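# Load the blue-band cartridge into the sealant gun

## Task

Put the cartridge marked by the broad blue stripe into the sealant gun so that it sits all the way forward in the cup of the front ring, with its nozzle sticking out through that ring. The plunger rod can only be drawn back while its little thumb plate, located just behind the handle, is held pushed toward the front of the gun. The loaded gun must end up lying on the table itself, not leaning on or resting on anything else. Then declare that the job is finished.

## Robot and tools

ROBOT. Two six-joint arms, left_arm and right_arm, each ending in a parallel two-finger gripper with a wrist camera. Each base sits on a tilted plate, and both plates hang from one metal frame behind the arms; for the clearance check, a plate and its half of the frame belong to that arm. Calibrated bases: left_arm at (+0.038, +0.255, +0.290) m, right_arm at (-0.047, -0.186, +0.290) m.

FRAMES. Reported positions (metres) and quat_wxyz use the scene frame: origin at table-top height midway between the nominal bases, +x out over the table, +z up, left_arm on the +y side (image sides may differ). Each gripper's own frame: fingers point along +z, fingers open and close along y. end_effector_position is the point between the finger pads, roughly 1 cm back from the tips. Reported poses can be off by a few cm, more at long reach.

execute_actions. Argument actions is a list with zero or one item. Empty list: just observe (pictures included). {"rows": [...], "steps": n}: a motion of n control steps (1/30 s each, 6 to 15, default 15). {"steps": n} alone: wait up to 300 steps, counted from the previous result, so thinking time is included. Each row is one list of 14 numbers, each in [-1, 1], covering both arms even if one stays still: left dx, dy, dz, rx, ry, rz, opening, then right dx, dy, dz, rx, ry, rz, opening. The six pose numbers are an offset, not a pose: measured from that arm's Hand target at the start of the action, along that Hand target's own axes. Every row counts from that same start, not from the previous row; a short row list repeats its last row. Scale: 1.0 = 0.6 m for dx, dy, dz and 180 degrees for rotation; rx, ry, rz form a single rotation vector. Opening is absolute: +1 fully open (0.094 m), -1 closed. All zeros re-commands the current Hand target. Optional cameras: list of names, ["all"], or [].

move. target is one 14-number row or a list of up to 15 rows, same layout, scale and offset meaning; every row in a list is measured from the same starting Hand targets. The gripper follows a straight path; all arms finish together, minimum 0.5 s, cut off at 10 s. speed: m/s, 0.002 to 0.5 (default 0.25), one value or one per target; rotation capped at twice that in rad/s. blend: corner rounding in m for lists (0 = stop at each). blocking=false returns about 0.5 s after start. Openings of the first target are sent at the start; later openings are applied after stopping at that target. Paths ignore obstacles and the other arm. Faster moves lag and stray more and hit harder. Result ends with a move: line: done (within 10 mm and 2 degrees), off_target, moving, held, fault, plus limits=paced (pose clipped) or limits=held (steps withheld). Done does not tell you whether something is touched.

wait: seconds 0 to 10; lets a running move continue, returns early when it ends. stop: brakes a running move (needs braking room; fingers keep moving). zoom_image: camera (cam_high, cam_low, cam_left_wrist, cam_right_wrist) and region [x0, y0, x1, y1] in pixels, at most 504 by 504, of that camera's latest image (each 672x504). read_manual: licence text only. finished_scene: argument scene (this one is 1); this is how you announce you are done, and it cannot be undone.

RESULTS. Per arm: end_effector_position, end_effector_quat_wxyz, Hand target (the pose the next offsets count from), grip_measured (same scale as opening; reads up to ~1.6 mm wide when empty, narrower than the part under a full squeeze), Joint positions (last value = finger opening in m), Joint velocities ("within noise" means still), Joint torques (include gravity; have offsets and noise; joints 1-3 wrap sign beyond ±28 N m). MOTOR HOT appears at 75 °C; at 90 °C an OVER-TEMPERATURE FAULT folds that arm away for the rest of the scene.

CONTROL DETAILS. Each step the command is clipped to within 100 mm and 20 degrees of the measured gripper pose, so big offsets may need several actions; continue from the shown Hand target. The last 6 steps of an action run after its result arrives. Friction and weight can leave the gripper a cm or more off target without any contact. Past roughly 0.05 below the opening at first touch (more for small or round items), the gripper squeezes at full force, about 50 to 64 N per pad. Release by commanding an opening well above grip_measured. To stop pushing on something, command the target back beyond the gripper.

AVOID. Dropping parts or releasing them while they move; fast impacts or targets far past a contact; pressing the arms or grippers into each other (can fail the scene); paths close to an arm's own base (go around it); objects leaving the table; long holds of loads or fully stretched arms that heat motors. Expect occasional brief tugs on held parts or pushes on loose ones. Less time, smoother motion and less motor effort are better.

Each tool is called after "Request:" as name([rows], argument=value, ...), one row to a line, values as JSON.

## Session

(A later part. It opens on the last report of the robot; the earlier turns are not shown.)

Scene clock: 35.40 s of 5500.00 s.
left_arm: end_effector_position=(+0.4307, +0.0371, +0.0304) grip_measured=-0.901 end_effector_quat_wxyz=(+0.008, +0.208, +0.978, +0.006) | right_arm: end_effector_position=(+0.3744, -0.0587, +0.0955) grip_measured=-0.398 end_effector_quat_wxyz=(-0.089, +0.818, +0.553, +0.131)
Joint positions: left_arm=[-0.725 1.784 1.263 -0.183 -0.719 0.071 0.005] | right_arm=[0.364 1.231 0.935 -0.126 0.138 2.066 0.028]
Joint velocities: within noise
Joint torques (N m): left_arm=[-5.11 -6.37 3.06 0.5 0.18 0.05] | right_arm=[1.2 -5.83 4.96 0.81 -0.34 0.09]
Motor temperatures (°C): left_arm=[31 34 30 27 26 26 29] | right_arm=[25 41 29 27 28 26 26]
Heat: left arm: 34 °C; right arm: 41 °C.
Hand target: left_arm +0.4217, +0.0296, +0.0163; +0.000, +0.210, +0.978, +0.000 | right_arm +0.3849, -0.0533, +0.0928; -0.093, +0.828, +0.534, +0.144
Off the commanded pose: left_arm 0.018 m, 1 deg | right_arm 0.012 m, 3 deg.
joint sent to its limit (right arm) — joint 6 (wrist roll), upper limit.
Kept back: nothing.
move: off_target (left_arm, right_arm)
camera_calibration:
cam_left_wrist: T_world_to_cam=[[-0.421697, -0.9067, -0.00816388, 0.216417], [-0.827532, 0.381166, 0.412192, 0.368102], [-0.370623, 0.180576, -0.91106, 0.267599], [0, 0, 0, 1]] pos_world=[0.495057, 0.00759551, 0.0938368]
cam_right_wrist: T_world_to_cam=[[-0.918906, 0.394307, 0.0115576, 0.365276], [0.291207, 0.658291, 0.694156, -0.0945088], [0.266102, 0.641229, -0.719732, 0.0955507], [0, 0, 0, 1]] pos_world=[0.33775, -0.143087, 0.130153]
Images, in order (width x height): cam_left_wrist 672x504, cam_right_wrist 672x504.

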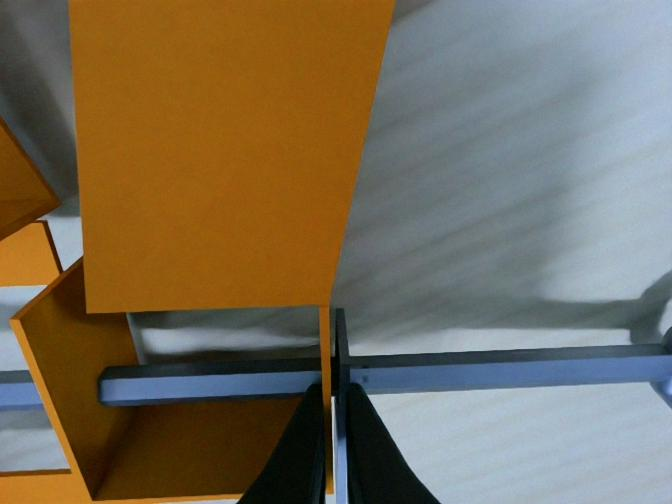

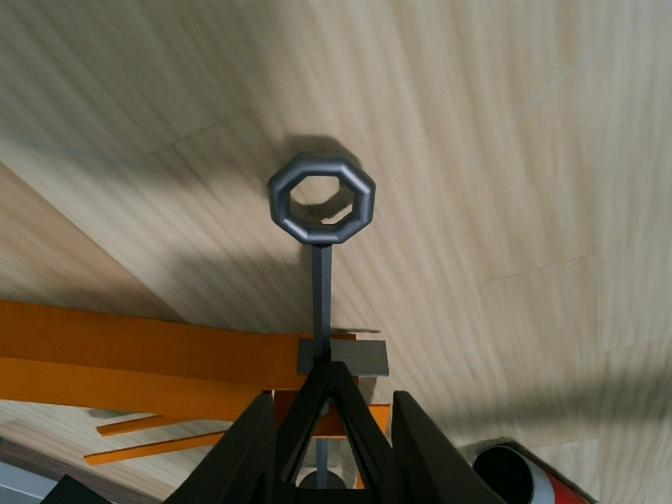

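Request:
move(target=[0,0,0.0,0,0,0,-1,-0.017,0.0053,0.109,0,0.0,0,-0.4], speed=0.1, cameras=["cam_left_wrist","cam_right_wrist"])

Scene clock: 38.50 s of 5500.00 s.
left_arm: end_effector_position=(+0.4307, +0.0371, +0.0304) grip_measured=-0.901 end_effector_quat_wxyz=(+0.008, +0.208, +0.978, +0.006) | right_arm: end_effector_position=(+0.3841, -0.0477, +0.0312) grip_measured=-0.398 end_effector_quat_wxyz=(-0.089, +0.825, +0.544, +0.128)
Joint positions: left_arm=[-0.725 1.784 1.263 -0.183 -0.719 0.071 0.005] | right_arm=[0.309 1.481 1.029 0.031 0.091 2.066 0.028]
Joint velocities: within noise
Joint torques (N m): left_arm=[-5.11 -6.37 3.07 0.51 0.18 0.05] | right_arm=[1.73 -6.84 4.08 0.8 -0.33 0.04]
Motor temperatures (°C): left_arm=[31 34 30 27 26 26 29] | right_arm=[25 40 29 27 28 26 26]
Heat: left arm: 34 °C; right arm: 40 °C.
Hand target: left_arm +0.4217, +0.0296, +0.0163; +0.000, +0.210, +0.978, +0.000 | right_arm +0.3929, -0.0432, +0.0278; -0.093, +0.828, +0.534, +0.144
Off the commanded pose: left_arm 0.018 m, 1 deg | right_arm 0.010 m, 2 deg.
Kept back: nothing.
move: off_target (left_arm)
camera_calibration:
cam_left_wrist: T_world_to_cam=[[-0.421697, -0.9067, -0.00816388, 0.216417], [-0.827532, 0.381166, 0.412192, 0.368102], [-0.370623, 0.180576, -0.91106, 0.267599], [0, 0, 0, 1]] pos_world=[0.495057, 0.00759551, 0.0938368]
cam_right_wrist: T_world_to_cam=[[-0.910219, 0.41373, 0.0181276, 0.368017], [0.310503, 0.652842, 0.690931, -0.0675179], [0.274025, 0.634527, -0.722694, 0.0363724], [0, 0, 0, 1]] pos_world=[0.345973, -0.13126, 0.066265]
Images, in order (width x height): cam_left_wrist 672x504, cam_right_wrist 672x504.

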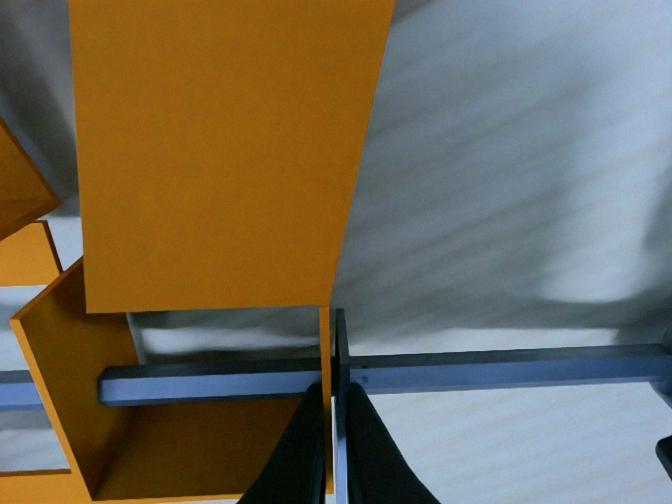

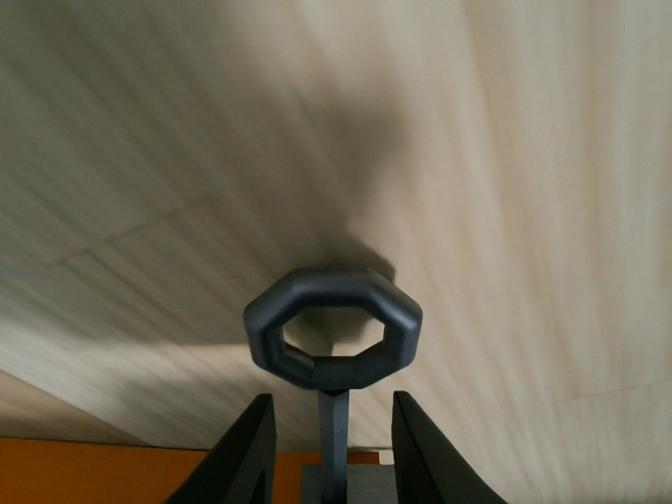

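Request:
move([
  [0,0,0.0,0,0,0,-1,0,0,0.009,0,0.0,0,-0.4],
  [0,0,0.0,0,0,0,-1,0,0,0.009,0,0.0,0,-1],
], speed=0.08, cameras=["cam_left_wrist","cam_right_wrist"])

Scene clock: 39.97 s of 5500.00 s.
left_arm: end_effector_position=(+0.4309, +0.0371, +0.0304) grip_measured=-0.901 end_effector_quat_wxyz=(+0.008, +0.208, +0.978, +0.006) | right_arm: end_effector_position=(+0.3871, -0.0442, +0.0277) grip_measured=-0.986 end_effector_quat_wxyz=(-0.092, +0.826, +0.539, +0.133)
Joint positions: left_arm=[-0.725 1.784 1.263 -0.183 -0.719 0.071 0.005] | right_arm=[0.309 1.5 1.043 0.043 0.082 2.075 0.001]
Joint velocities: within noise
Joint torques (N m): left_arm=[-5.12 -6.37 3.03 0.51 0.18 0.05] | right_arm=[1.7 -6.75 3.86 0.79 -0.25 0.03]
Motor temperatures (°C): left_arm=[31 33 29 27 26 26 29] | right_arm=[25 40 29 27 28 26 26]
Heat: left arm: 33 °C; right arm: 40 °C.
Hand target: left_arm +0.4218, +0.0296, +0.0164; +0.000, +0.210, +0.978, +0.000 | right_arm +0.3935, -0.0415, +0.0226; -0.093, +0.828, +0.534, +0.144
Off the commanded pose: left_arm 0.018 m, 1 deg | right_arm 0.009 m, 1 deg.
Kept back: nothing.
move: off_target (left_arm)
camera_calibration:
cam_left_wrist: T_world_to_cam=[[-0.421471, -0.906805, -0.00818533, 0.216364], [-0.827739, 0.381004, 0.411928, 0.36834], [-0.370419, 0.180391, -0.91118, 0.267618], [0, 0, 0, 1]] pos_world=[0.495211, 0.00758541, 0.0938898]
cam_right_wrist: T_world_to_cam=[[-0.90618, 0.422409, 0.0202011, 0.368047], [0.31493, 0.642187, 0.698867, -0.0706875], [0.282235, 0.639661, -0.714966, 0.0276461], [0, 0, 0, 1]] pos_world=[0.347975, -0.127756, 0.0617323]
Images, in order (width x height): cam_left_wrist 672x504, cam_right_wrist 672x504.

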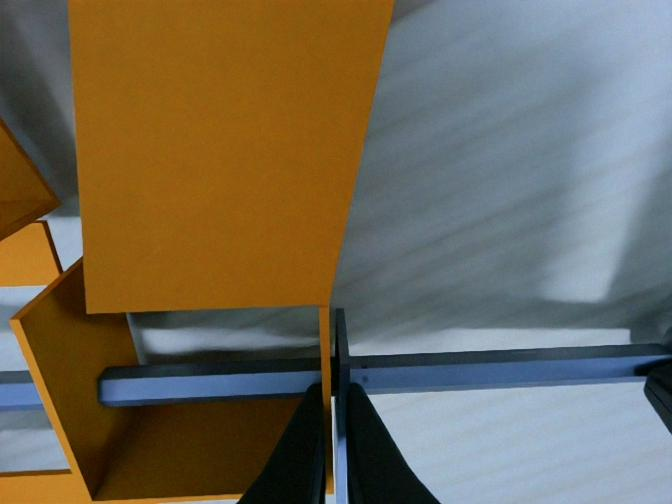

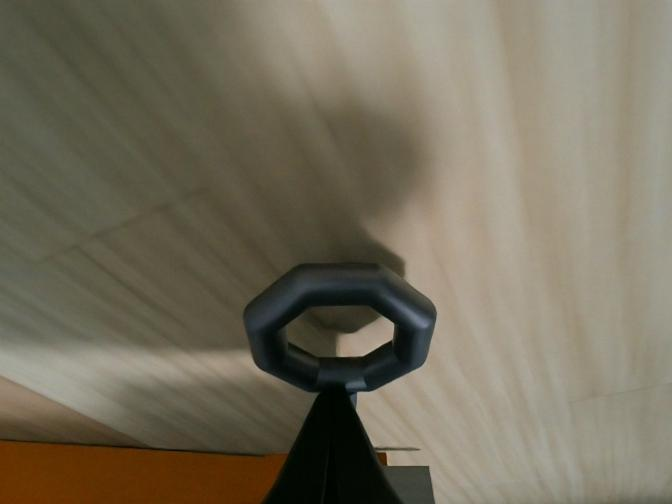

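Request:
zoom_image(camera="cam_right_wrist", region=[200, 250, 480, 504])

Request:
zoom_image(camera="cam_left_wrist", region=[150, 150, 520, 504])

Scaled by 1.800 from the camera's 672x504 image, which has a finer 960x720 frame.

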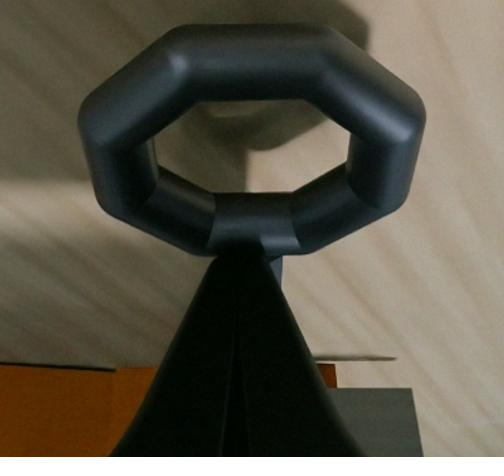

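Scaled by 1.362 from the camera's 672x504 image, which has a finer 960x720 frame.

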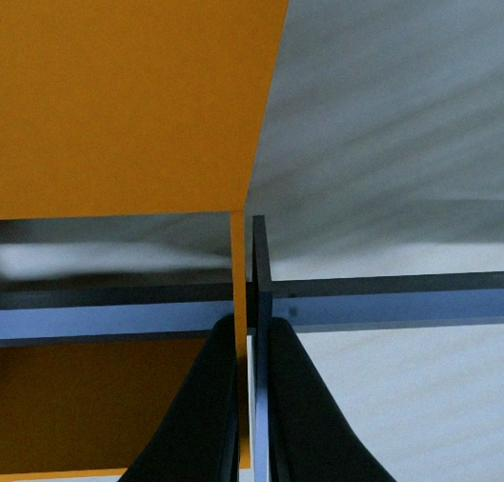

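Request:
move([
  [0,0,0,0,0,0,-1,0.0113,0.0,-0.0345,0,0,0,-1],
  [0,0,0,0,0,0,-1,0.0113,0.010,-0.0345,0,0,0,-0.4],
], speed=0.08, cameras=["cam_right_wrist"])

Scene clock: 43.80 s of 5500.00 s.
left_arm: end_effector_position=(+0.4309, +0.0371, +0.0304) grip_measured=-0.901 end_effector_quat_wxyz=(+0.008, +0.208, +0.978, +0.006) | right_arm: end_effector_position=(+0.3851, -0.0444, +0.0276) grip_measured=-0.402 end_effector_quat_wxyz=(-0.094, +0.824, +0.543, +0.130)
Joint positions: left_arm=[-0.725 1.784 1.263 -0.183 -0.719 0.071 0.005] | right_arm=[0.309 1.499 1.043 0.034 0.082 2.067 0.028]
Joint velocities: within noise
Joint torques (N m): left_arm=[-5.11 -6.37 3.03 0.51 0.18 0.05] | right_arm=[2.78 -11.85 3.7 0.15 -0.13 0.08]
Motor temperatures (°C): left_arm=[31 33 29 27 26 26 29] | right_arm=[25 40 29 27 28 26 26]
Heat: left arm: 33 °C; right arm: 40 °C.
Hand target: left_arm +0.4218, +0.0296, +0.0164; +0.000, +0.210, +0.978, +0.000 | right_arm +0.3988, -0.0445, +0.0445; -0.093, +0.828, +0.534, +0.144
Off the commanded pose: left_arm 0.018 m, 1 deg | right_arm 0.022 m, 2 deg.
joint sent to its limit (right arm) — joint 6 (wrist roll), upper limit.
Kept back: nothing.
move: off_target (left_arm, right_arm); target 2's new opening was sent with right_arm's hand 0.021 m and 2 deg from that target
camera_calibration:
cam_right_wrist: T_world_to_cam=[[-0.910368, 0.413076, 0.024451, 0.367411], [0.312142, 0.646727, 0.695925, -0.0685033], [0.271657, 0.64118, -0.717698, 0.032506], [0, 0, 0, 1]] pos_world=[0.347032, -0.128308, 0.0620191]
Images, in order (width x height): cam_right_wrist 672x504.

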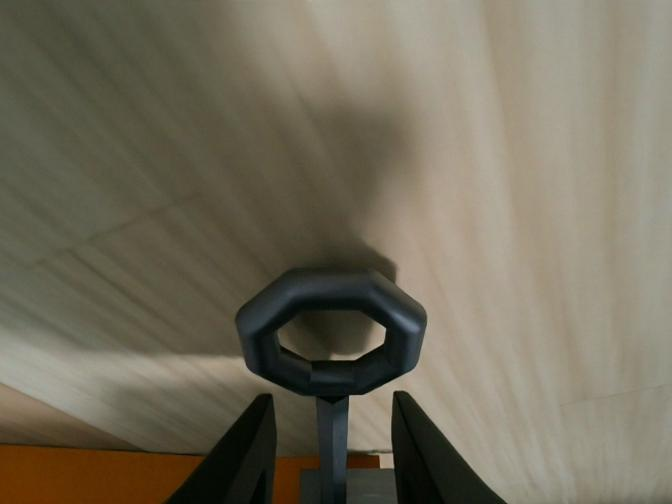

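Request:
move(target=[0,0,0,0,0,0,-1,-0.0169,-0.010,0.0471,0,0,0,-0.4], speed=0.06, cameras=["cam_right_wrist"])

Scene clock: 45.23 s of 5500.00 s.
left_arm: end_effector_position=(+0.4309, +0.0371, +0.0304) grip_measured=-0.901 end_effector_quat_wxyz=(+0.008, +0.208, +0.978, +0.006) | right_arm: end_effector_position=(+0.3860, -0.0426, +0.0205) grip_measured=-0.401 end_effector_quat_wxyz=(-0.096, +0.825, +0.541, +0.134)
Joint positions: left_arm=[-0.725 1.784 1.263 -0.183 -0.719 0.071 0.005] | right_arm=[0.302 1.526 1.05 0.06 0.068 2.067 0.028]
Joint velocities: within noise
Joint torques (N m): left_arm=[-5.11 -6.38 3.04 0.51 0.18 0.05] | right_arm=[1.47 -6.71 3.89 0.82 -0.22 -0.01]
Motor temperatures (°C): left_arm=[31 33 29 27 26 26 29] | right_arm=[25 40 29 27 28 26 26]
Heat: left arm: 33 °C; right arm: 40 °C.
Hand target: left_arm +0.4218, +0.0296, +0.0164; +0.000, +0.210, +0.978, +0.000 | right_arm +0.3934, -0.0420, +0.0145; -0.093, +0.828, +0.534, +0.144
Off the commanded pose: left_arm 0.018 m, 1 deg | right_arm 0.010 m, 1 deg.
Kept back: nothing.
move: off_target (left_arm)
camera_calibration:
cam_right_wrist: T_world_to_cam=[[-0.908783, 0.416596, 0.023694, 0.367243], [0.311583, 0.63974, 0.702601, -0.0652178], [0.277543, 0.645895, -0.711189, 0.0238164], [0, 0, 0, 1]] pos_world=[0.347455, -0.126653, 0.0540586]
Images, in order (width x height): cam_right_wrist 672x504.

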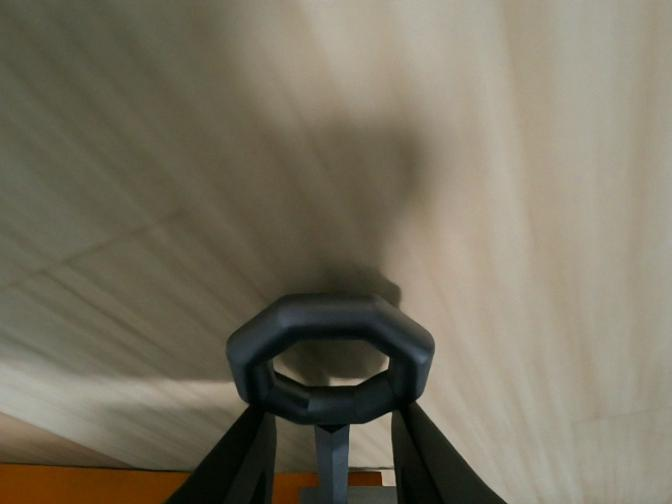

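Request:
move([
  [0,0,0,0,0,0,-1,0,0,0,0,0,0,-0.8],
  [0,0,0,0,0,0,-1,0,0,0,0,0,0,-1],
], speed=0.06, cameras=["cam_right_wrist"])

Scene clock: 47.40 s of 5500.00 s.
left_arm: end_effector_position=(+0.4309, +0.0368, +0.0305) grip_measured=-0.901 end_effector_quat_wxyz=(+0.009, +0.206, +0.979, +0.006) | right_arm: end_effector_position=(+0.3896, -0.0384, +0.0226) grip_measured=-0.854 end_effector_quat_wxyz=(-0.104, +0.825, +0.536, +0.145)
Joint positions: left_arm=[-0.725 1.784 1.263 -0.183 -0.717 0.067 0.005] | right_arm=[0.302 1.526 1.054 0.069 0.045 2.076 0.007]
Joint velocities: within noise
Joint torques (N m): left_arm=[-5.11 -6.37 3.02 0.51 0.17 0.04] | right_arm=[1.46 -6.74 3.63 0.74 -0.12 -0.01]
Motor temperatures (°C): left_arm=[31 33 29 27 26 26 29] | right_arm=[25 40 29 27 28 26 26]
Heat: left arm: 33 °C; right arm: 40 °C.
Hand target: left_arm +0.4218, +0.0296, +0.0164; +0.000, +0.210, +0.978, +0.000 | right_arm +0.3934, -0.0420, +0.0145; -0.093, +0.828, +0.534, +0.144
Off the commanded pose: left_arm 0.018 m, 1 deg | right_arm 0.010 m, 1 deg.
Kept back: nothing.
move: off_target (left_arm)
camera_calibration:
cam_right_wrist: T_world_to_cam=[[-0.904916, 0.424707, 0.0274219, 0.36746], [0.312126, 0.618481, 0.721151, -0.0719869], [0.289318, 0.66114, -0.692235, 0.0171024], [0, 0, 0, 1]] pos_world=[0.350041, -0.122847, 0.0536758]
Images, in order (width x height): cam_right_wrist 672x504.

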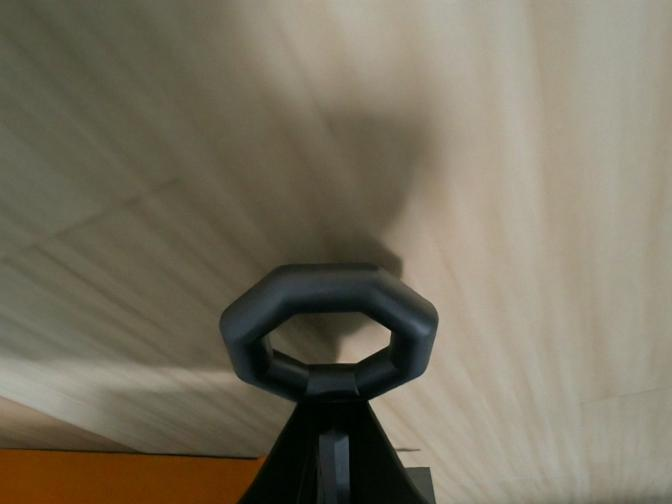

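Request:
move(target=[0,0,0,0,0,0,-1,-0.0785,0,-0.0282,0,0,0,-1], speed=0.08, cameras=["cam_right_wrist","cam_left_wrist","cam_high"])

Scene clock: 48.70 s of 5500.00 s.
left_arm: end_effector_position=(+0.4290, +0.0326, +0.0302) grip_measured=-0.901 end_effector_quat_wxyz=(+0.006, +0.206, +0.978, -0.006) | right_arm: end_effector_position=(+0.3818, -0.0628, +0.0160) grip_measured=-0.856 end_effector_quat_wxyz=(-0.119, +0.821, +0.530, +0.177)
Joint positions: left_arm=[-0.725 1.785 1.263 -0.183 -0.693 0.067 0.005] | right_arm=[0.19 1.507 0.962 0.184 -0.119 2.04 0.007]
Joint velocities: within noise
Joint torques (N m): left_arm=[-5.12 -6.41 3.06 0.5 0.04 0.05] | right_arm=[-0.72 -10.58 0.77 0.13 0.26 -0.14]
Motor temperatures (°C): left_arm=[31 33 29 27 26 26 29] | right_arm=[25 40 29 27 28 26 26]
Heat: left arm: 33 °C; right arm: 40 °C.
Hand target: left_arm +0.4217, +0.0296, +0.0163; +0.000, +0.210, +0.978, +0.000 | right_arm +0.3726, -0.0877, +0.0143; -0.093, +0.828, +0.534, +0.144
Off the commanded pose: left_arm 0.016 m, 1 deg | right_arm 0.026 m, 5 deg.
Kept back: nothing.
move: off_target (left_arm, right_arm)
camera_calibration:
cam_left_wrist: T_world_to_cam=[[-0.418045, -0.90825, 0.017904, 0.209283], [-0.825276, 0.387944, 0.410389, 0.367414], [-0.379682, 0.156785, -0.911735, 0.272259], [0, 0, 0, 1]] pos_world=[0.494079, 0.00485939, 0.0936983]
cam_right_wrist: T_world_to_cam=[[-0.902377, 0.430449, 0.0207132, 0.370393], [0.28892, 0.568619, 0.770194, -0.0447417], [0.319751, 0.70099, -0.637474, 0.0209662], [0, 0, 0, 1]] pos_world=[0.340457, -0.148691, 0.0401531]
Images, in order (width x height): cam_high 672x504, cam_left_wrist 672x504, cam_right_wrist 672x504.

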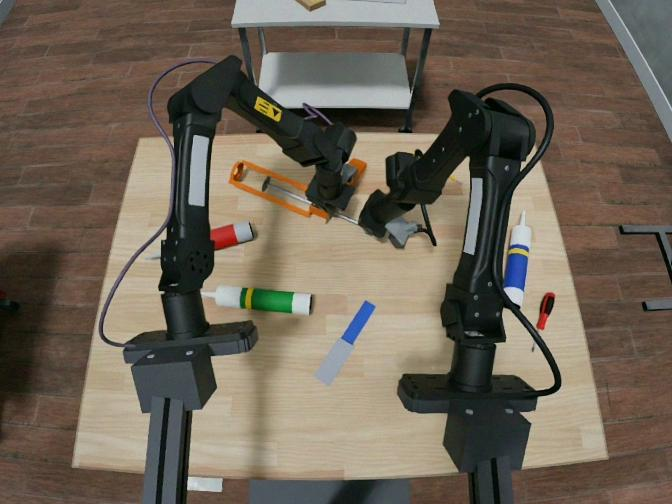

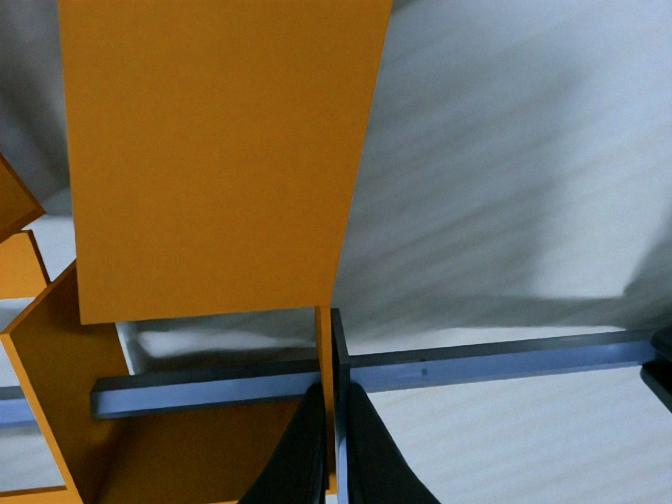

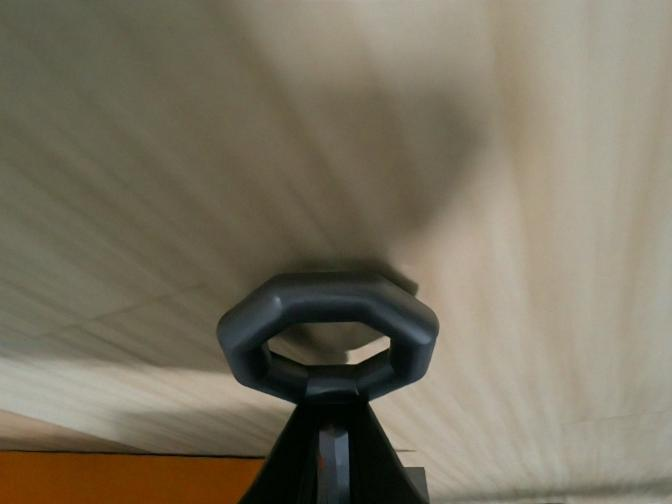

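Request:
move(target=[0,0,0,0,0,0,-1,-0.0908,0,-0.0432,0,0,0,-1], speed=0.08, cameras=["cam_right_wrist","cam_left_wrist","cam_high"])

Scene clock: 50.10 s of 5500.00 s.
left_arm: end_effector_position=(+0.4278, +0.0299, +0.0302) grip_measured=-0.901 end_effector_quat_wxyz=(+0.005, +0.208, +0.978, -0.014) | right_arm: end_effector_position=(+0.3536, -0.1211, +0.0162) grip_measured=-0.857 end_effector_quat_wxyz=(-0.117, +0.824, +0.528, +0.168)
Joint positions: left_arm=[-0.725 1.785 1.263 -0.183 -0.679 0.068 0.005] | right_arm=[0.007 1.434 0.835 0.21 -0.275 1.977 0.007]
Joint velocities: within noise
Joint torques (N m): left_arm=[-5.05 -6.46 3.08 0.5 -0.12 0.05] | right_arm=[-1.84 -10.95 0.53 0.1 0.11 -0.21]
Motor temperatures (°C): left_arm=[31 33 29 27 26 26 29] | right_arm=[25 41 29 27 28 26 26]
Heat: left arm: 33 °C; right arm: 41 °C.
Hand target: left_arm +0.4218, +0.0297, +0.0163; +0.000, +0.210, +0.978, +0.000 | right_arm +0.3479, -0.1423, +0.0203; -0.093, +0.828, +0.534, +0.144
Off the commanded pose: left_arm 0.015 m, 2 deg | right_arm 0.022 m, 4 deg.
Kept back: nothing.
move: off_target (left_arm, right_arm)
camera_calibration:
cam_left_wrist: T_world_to_cam=[[-0.420284, -0.90682, 0.0322207, 0.206814], [-0.822149, 0.395587, 0.409368, 0.365939], [-0.383969, 0.14556, -0.9118, 0.274435], [0, 0, 0, 1]] pos_world=[0.493152, 0.00283571, 0.0937621]
cam_right_wrist: T_world_to_cam=[[-0.899935, 0.435037, 0.0293156, 0.369634], [0.303839, 0.57747, 0.757767, -0.0075848], [0.312727, 0.690848, -0.651867, 0.0724963], [0, 0, 0, 1]] pos_world=[0.31228, -0.206508, 0.0421694]
Images, in order (width x height): cam_high 672x504, cam_left_wrist 672x504, cam_right_wrist 672x504.

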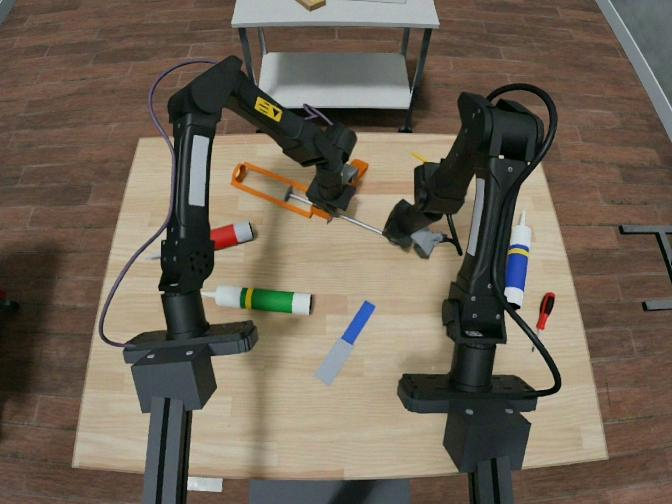

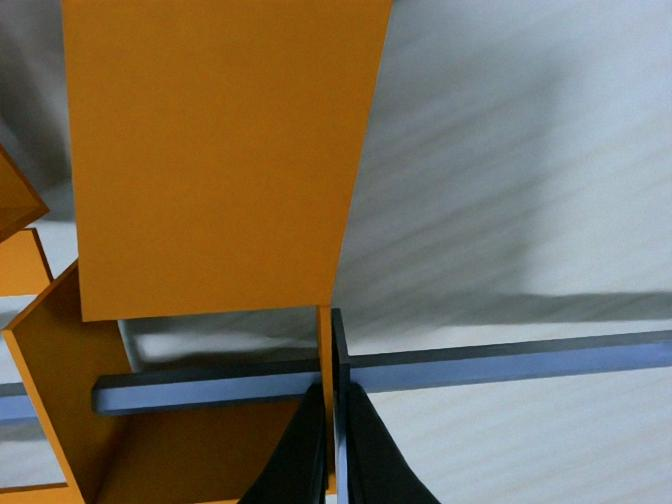

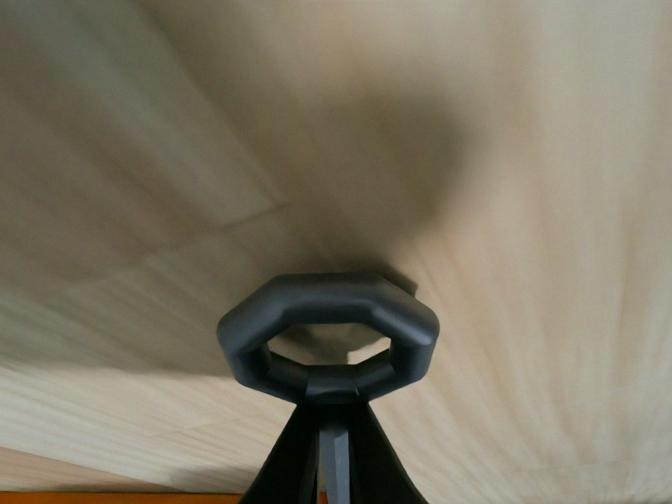

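Request:
move(target=[0,0,0,0,0,0,-1,-0.1099,0,-0.0394,0,0,0,-1], speed=0.08, cameras=["cam_right_wrist","cam_left_wrist","cam_high"])

Scene clock: 51.57 s of 5500.00 s.
left_arm: end_effector_position=(+0.4183, +0.0110, +0.0323) grip_measured=-0.901 end_effector_quat_wxyz=(+0.000, +0.211, +0.976, -0.048) | right_arm: end_effector_position=(+0.3306, -0.1684, +0.0198) grip_measured=-0.863 end_effector_quat_wxyz=(-0.139, +0.815, +0.529, +0.193)
Joint positions: left_arm=[-0.746 1.799 1.263 -0.18 -0.625 0.059 0.005] | right_arm=[-0.209 1.423 0.756 0.256 -0.542 1.88 0.006]
Joint velocities: within noise
Joint torques (N m): left_arm=[-3.71 -7.71 3.04 0.45 -0.7 0.04] | right_arm=[-5.29 -10.59 -0.02 0 0.49 -0.31]
Motor temperatures (°C): left_arm=[31 33 29 27 26 26 29] | right_arm=[25 41 29 27 28 26 26]
Heat: left arm: 33 °C; right arm: 41 °C.
Hand target: left_arm +0.4218, +0.0297, +0.0163; +0.000, +0.210, +0.978, +0.000 | right_arm +0.3191, -0.2062, +0.0202; -0.093, +0.828, +0.534, +0.144
Off the commanded pose: left_arm 0.025 m, 5 deg | right_arm 0.039 m, 8 deg.
Kept back: nothing.
move: off_target (left_arm, right_arm)
camera_calibration:
cam_left_wrist: T_world_to_cam=[[-0.426574, -0.898826, 0.100735, 0.185959], [-0.808722, 0.42892, 0.402489, 0.358932], [-0.404974, 0.0902249, -0.909866, 0.284787], [0, 0, 0, 1]] pos_world=[0.484933, -0.0125029, 0.0959191]
cam_right_wrist: T_world_to_cam=[[-0.906522, 0.420566, 0.0366341, 0.368961], [0.278578, 0.530745, 0.80044, 0.0236226], [0.317194, 0.735822, -0.598293, 0.119764], [0, 0, 0, 1]] pos_world=[0.289902, -0.255835, 0.0392291]
Images, in order (width x height): cam_high 672x504, cam_left_wrist 672x504, cam_right_wrist 672x504.

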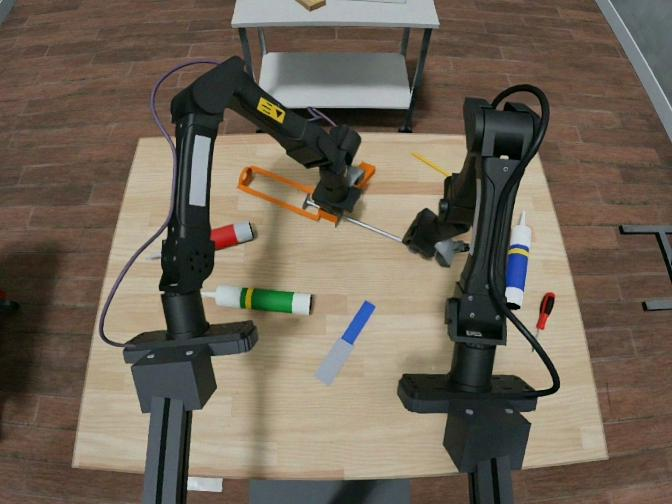

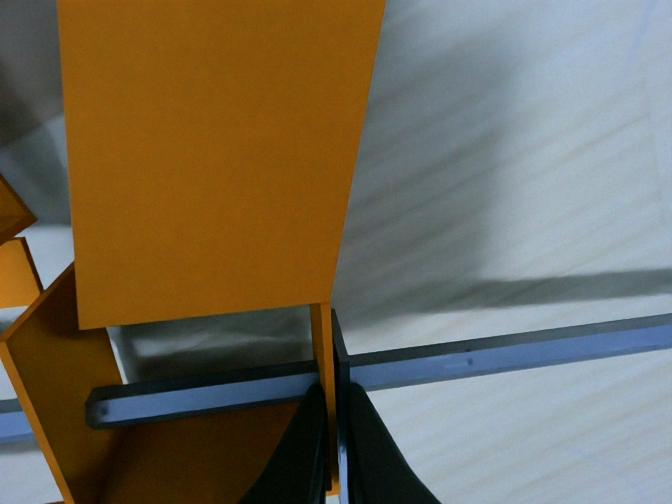

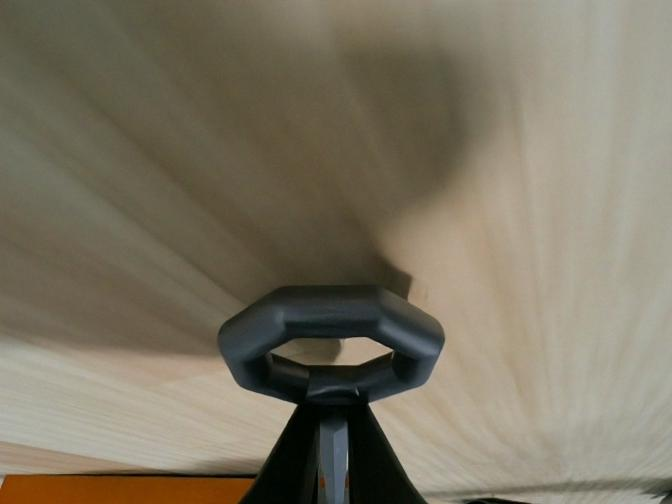

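Request:
zoom_image(camera="cam_high", region=[230, 140, 400, 260])

Scaled by 2.965 from the camera's 672x504 image, which has a finer 960x720 frame.

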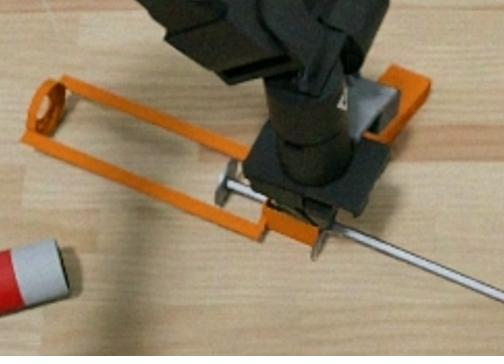

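Request:
move(target=[0,0.05,0,0,0,0,-1,-0.0314,0,-0.0113,0,0,0,-1], speed=0.06, cameras=["cam_right_wrist","cam_left_wrist","cam_high"])

Request:
zoom_image(camera="cam_high", region=[230, 140, 400, 260])

Scene clock: 53.07 s of 5500.00 s.
left_arm: end_effector_position=(+0.4194, +0.0106, +0.0332) grip_measured=-0.901 end_effector_quat_wxyz=(-0.003, +0.216, +0.974, -0.072) | right_arm: end_effector_position=(+0.3258, -0.1805, +0.0231) grip_measured=-0.869 end_effector_quat_wxyz=(-0.145, +0.810, +0.531, +0.203)
Joint positions: left_arm=[-0.728 1.781 1.258 -0.184 -0.562 0.083 0.005] | right_arm=[-0.269 1.423 0.745 0.259 -0.62 1.846 0.006]
Joint velocities: within noise
Joint torques (N m): left_arm=[-0.42 -11.67 1.46 0.36 -0.91 0.24] | right_arm=[-6.61 -9.92 -0.06 -0.01 0.59 -0.31]
Motor temperatures (°C): left_arm=[31 33 29 27 26 26 29] | right_arm=[26 41 29 27 28 26 26]
Heat: left arm: 33 °C; right arm: 41 °C.
Hand target: left_arm +0.4341, +0.0570, +0.0163; +0.000, +0.210, +0.978, +0.000 | right_arm +0.3110, -0.2245, +0.0203; -0.093, +0.828, +0.534, +0.144
Off the commanded pose: left_arm 0.052 m, 8 deg | right_arm 0.047 m, 9 deg.
Kept back: nothing.
move: off_target (left_arm, right_arm)
camera_calibration:
cam_left_wrist: T_world_to_cam=[[-0.434372, -0.888291, 0.149201, 0.187481], [-0.797441, 0.456267, 0.394851, 0.354858], [-0.418818, 0.0525336, -0.906549, 0.292182], [0, 0, 0, 1]] pos_world=[0.486786, -0.0107222, 0.0967892]
cam_right_wrist: T_world_to_cam=[[-0.910183, 0.412813, 0.0339381, 0.369442], [0.264353, 0.515863, 0.814864, 0.0303598], [0.318879, 0.750647, -0.578658, 0.133793], [0, 0, 0, 1]] pos_world=[0.28557, -0.268603, 0.0401429]
Images, in order (width x height): cam_high 672x504, cam_left_wrist 672x504, cam_right_wrist 672x504.

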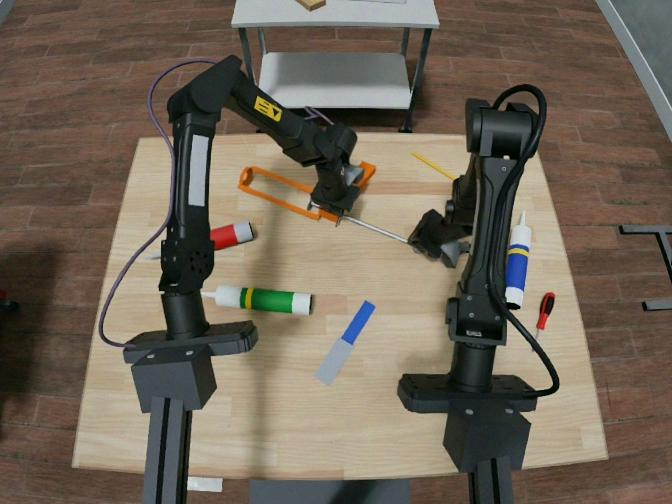

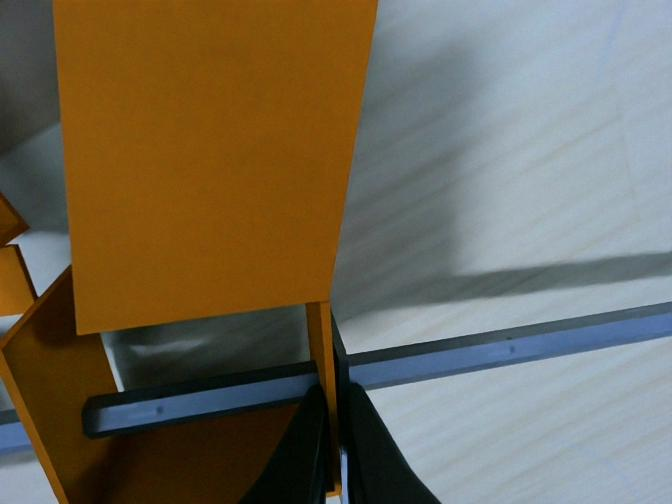

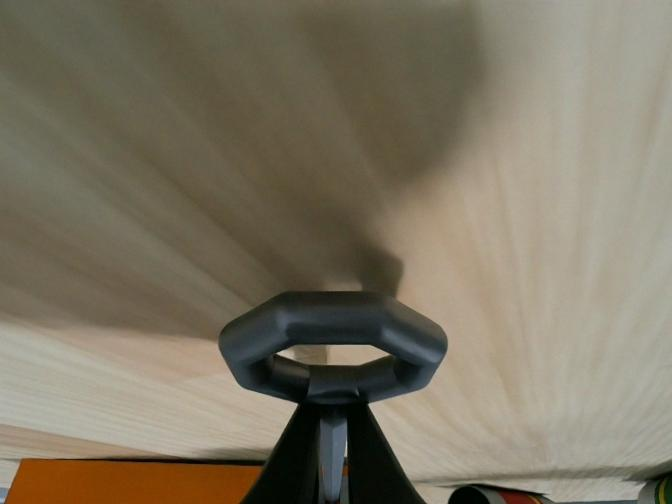

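Scaled by 2.965 from the camera's 672x504 image, which has a finer 960x720 frame.

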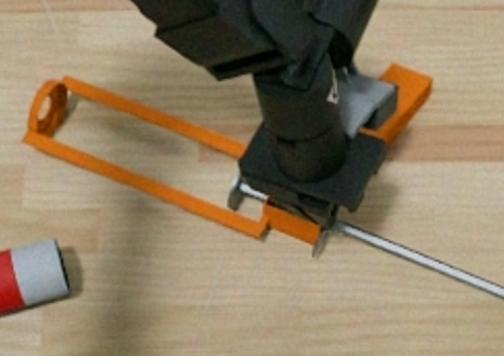

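Request:
move(target=[0,0.01,0,0,0,0,-1,-0.0314,0,-0.0113,0,0,0,-1], speed=0.06, cameras=["cam_right_wrist","cam_left_wrist","cam_high"])

Request:
zoom_image(camera="cam_high", region=[230, 140, 400, 260])

Scene clock: 54.10 s of 5500.00 s.
left_arm: end_effector_position=(+0.4200, +0.0113, +0.0340) grip_measured=-0.901 end_effector_quat_wxyz=(-0.005, +0.217, +0.973, -0.081) | right_arm: end_effector_position=(+0.3176, -0.2040, +0.0243) grip_measured=-0.869 end_effector_quat_wxyz=(-0.136, +0.811, +0.533, +0.198)
Joint positions: left_arm=[-0.72 1.771 1.255 -0.189 -0.538 0.091 0.005] | right_arm=[-0.348 1.423 0.734 0.249 -0.671 1.803 0.006]
Joint velocities: within noise
Joint torques (N m): left_arm=[-0.14 -12 1.4 0.36 -1.08 0.26] | right_arm=[-6.45 -8.43 0.32 -0.05 0.46 -0.28]
Motor temperatures (°C): left_arm=[31 34 29 27 26 26 29] | right_arm=[26 41 29 27 28 26 26]
Heat: left arm: 34 °C; right arm: 41 °C.
Hand target: left_arm +0.4364, +0.0625, +0.0162; +0.000, +0.210, +0.978, +0.000 | right_arm +0.3026, -0.2427, +0.0202; -0.093, +0.828, +0.534, +0.144
Off the commanded pose: left_arm 0.057 m, 9 deg | right_arm 0.042 m, 8 deg.
Kept back: nothing.
move: off_target (left_arm, right_arm)
camera_calibration:
cam_left_wrist: T_world_to_cam=[[-0.435407, -0.884544, 0.167337, 0.18806], [-0.793687, 0.464905, 0.392332, 0.353139], [-0.424831, 0.0380106, -0.904474, 0.295788], [0, 0, 0, 1]] pos_world=[0.487824, -0.00907173, 0.0975155]
cam_right_wrist: T_world_to_cam=[[-0.91013, 0.413582, 0.0247499, 0.372001], [0.26422, 0.533356, 0.803566, 0.0475083], [0.31914, 0.737889, -0.5947, 0.152497], [0, 0, 0, 1]] pos_world=[0.277349, -0.291718, 0.0433067]
Images, in order (width x height): cam_high 672x504, cam_left_wrist 672x504, cam_right_wrist 672x504.

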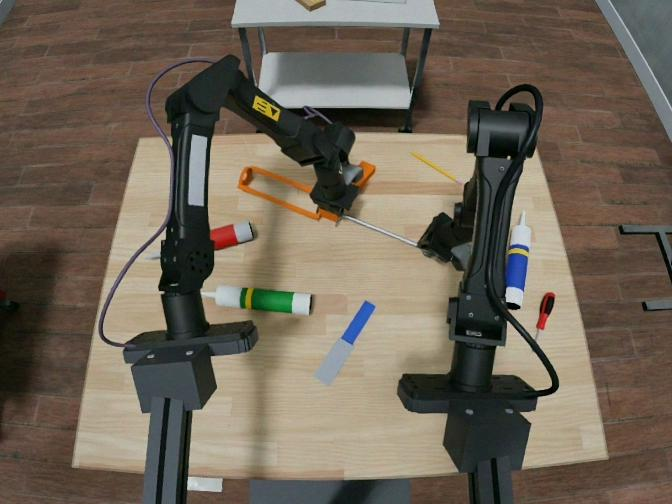

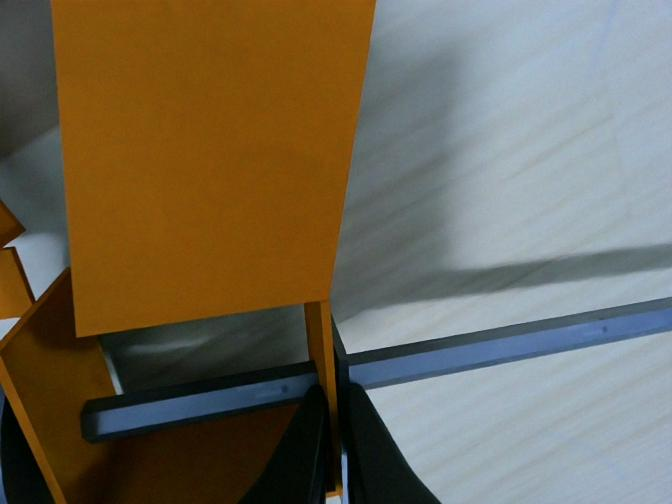

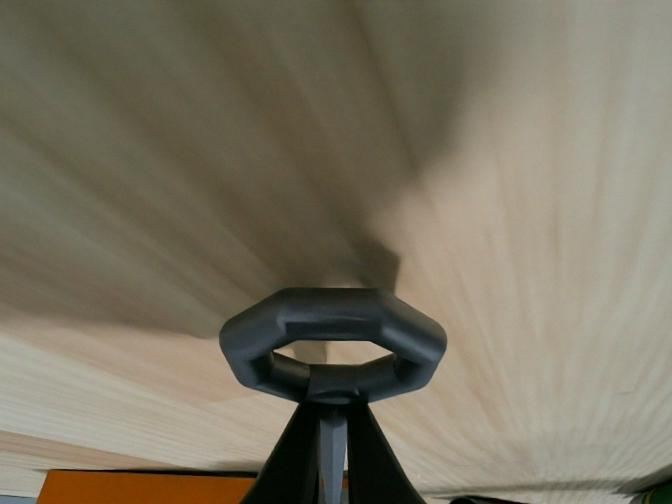

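Scaled by 2.965 from the camera's 672x504 image, which has a finer 960x720 frame.

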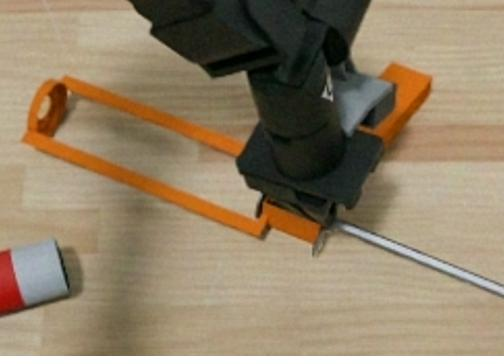

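Request:
move([
  [0,-0.075,0,0,0,0,-1,0.055,0,0.02,0,0,0,-1],
  [0,-0.075,0,0,0,0,-0.6,0.055,0,0.02,0,0,0,-0.5],
  [0,-0.075,-0.25,0,0,0,-0.6,0.121,0,-0.168,0,0,0,-0.5],
], speed=[0.08,0.08,0.15], cameras=["cam_right_wrist","cam_left_wrist","cam_high"])

Request:
zoom_image(camera="cam_high", region=[230, 140, 480, 300])

Scene clock: 57.60 s of 5500.00 s.
left_arm: end_effector_position=(+0.4088, +0.0226, +0.1551) grip_measured=-0.602 end_effector_quat_wxyz=(-0.014, +0.221, +0.975, +0.003) | right_arm: end_effector_position=(+0.3082, -0.2127, +0.1280) grip_measured=-0.502 end_effector_quat_wxyz=(-0.096, +0.835, +0.526, +0.129)
Joint positions: left_arm=[-1.028 1.605 1.314 -0.714 -0.9 -0.277 0.019] | right_arm=[-0.389 0.91 0.688 -0.276 -0.55 1.796 0.023]
Joint velocities: within noise
Joint torques (N m): left_arm=[-7.45 -9.68 4.4 0.13 -0.13 -0.08] | right_arm=[-1.2 -8.31 4.97 0.03 -0.38 -0.14]
Motor temperatures (°C): left_arm=[31 34 29 27 26 26 29] | right_arm=[26 42 28 27 28 26 26]
Heat: left arm: 34 °C; right arm: 42 °C.
Hand target: left_arm +0.4180, +0.0214, +0.1662; +0.000, +0.210, +0.978, +0.000 | right_arm +0.3168, -0.2115, +0.1397; -0.093, +0.828, +0.534, +0.144
Off the commanded pose: left_arm 0.014 m, 2 deg | right_arm 0.015 m, 2 deg.
Kept back: nothing.
move: off_target (left_arm, right_arm); target 2's new opening was sent with left_arm's hand 0.020 m and 5 deg from that target
camera_calibration:
cam_left_wrist: T_world_to_cam=[[-0.444439, -0.895763, 0.0091305, 0.201425], [-0.798225, 0.400629, 0.449815, 0.285819], [-0.406585, 0.192627, -0.893075, 0.387331], [0, 0, 0, 1]] pos_world=[0.475152, -0.00868936, 0.215511]
cam_right_wrist: T_world_to_cam=[[-0.892894, 0.448831, 0.0359321, 0.365327], [0.344553, 0.629707, 0.696242, -0.0191634], [0.289868, 0.63405, -0.716908, 0.22613], [0, 0, 0, 1]] pos_world=[0.267253, -0.295281, 0.16233]
Images, in order (width x height): cam_high 672x504, cam_left_wrist 672x504, cam_right_wrist 672x504.

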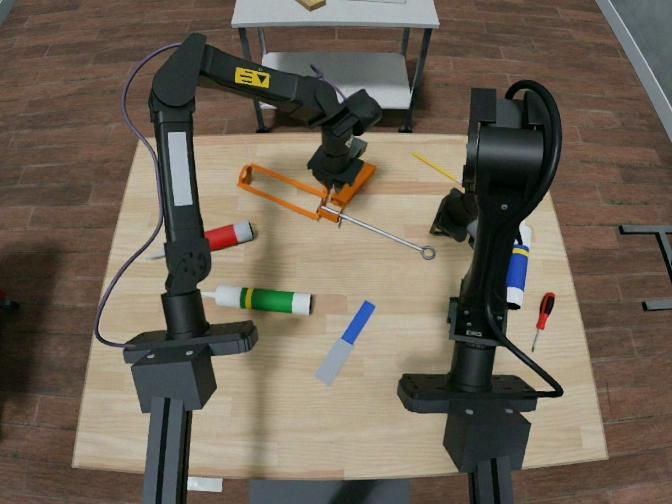

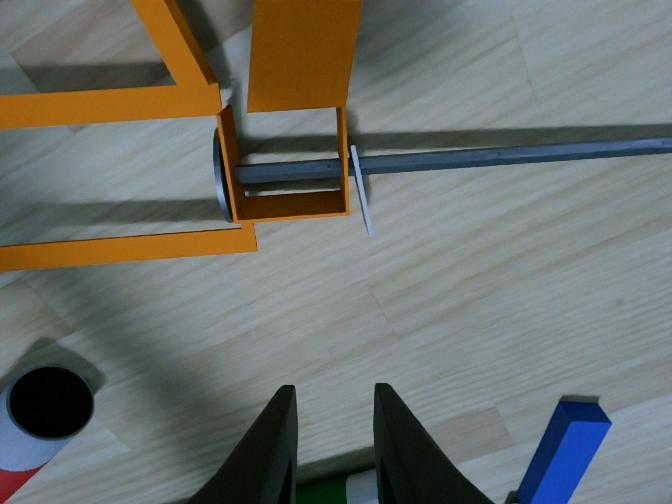

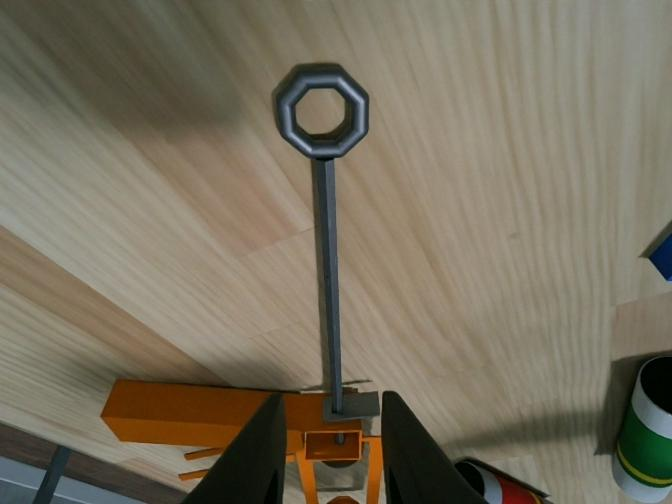

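Scaled by 2.016 from the camera's 672x504 image, which has a finer 960x720 frame.

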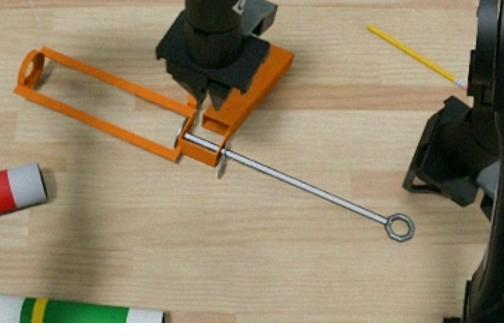

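Request:
zoom_image(camera="cam_high", region=[440, 180, 600, 360])

Scaled by 2.800 from the camera's 672x504 image, which has a finer 960x720 frame.

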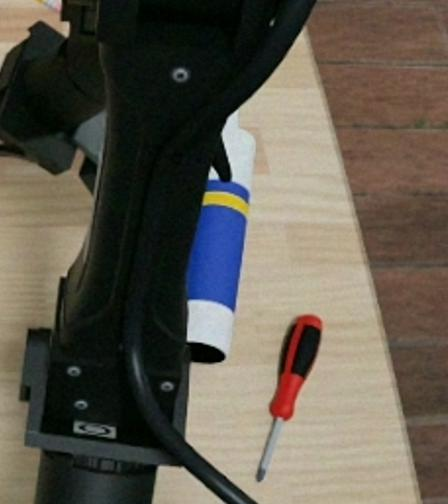

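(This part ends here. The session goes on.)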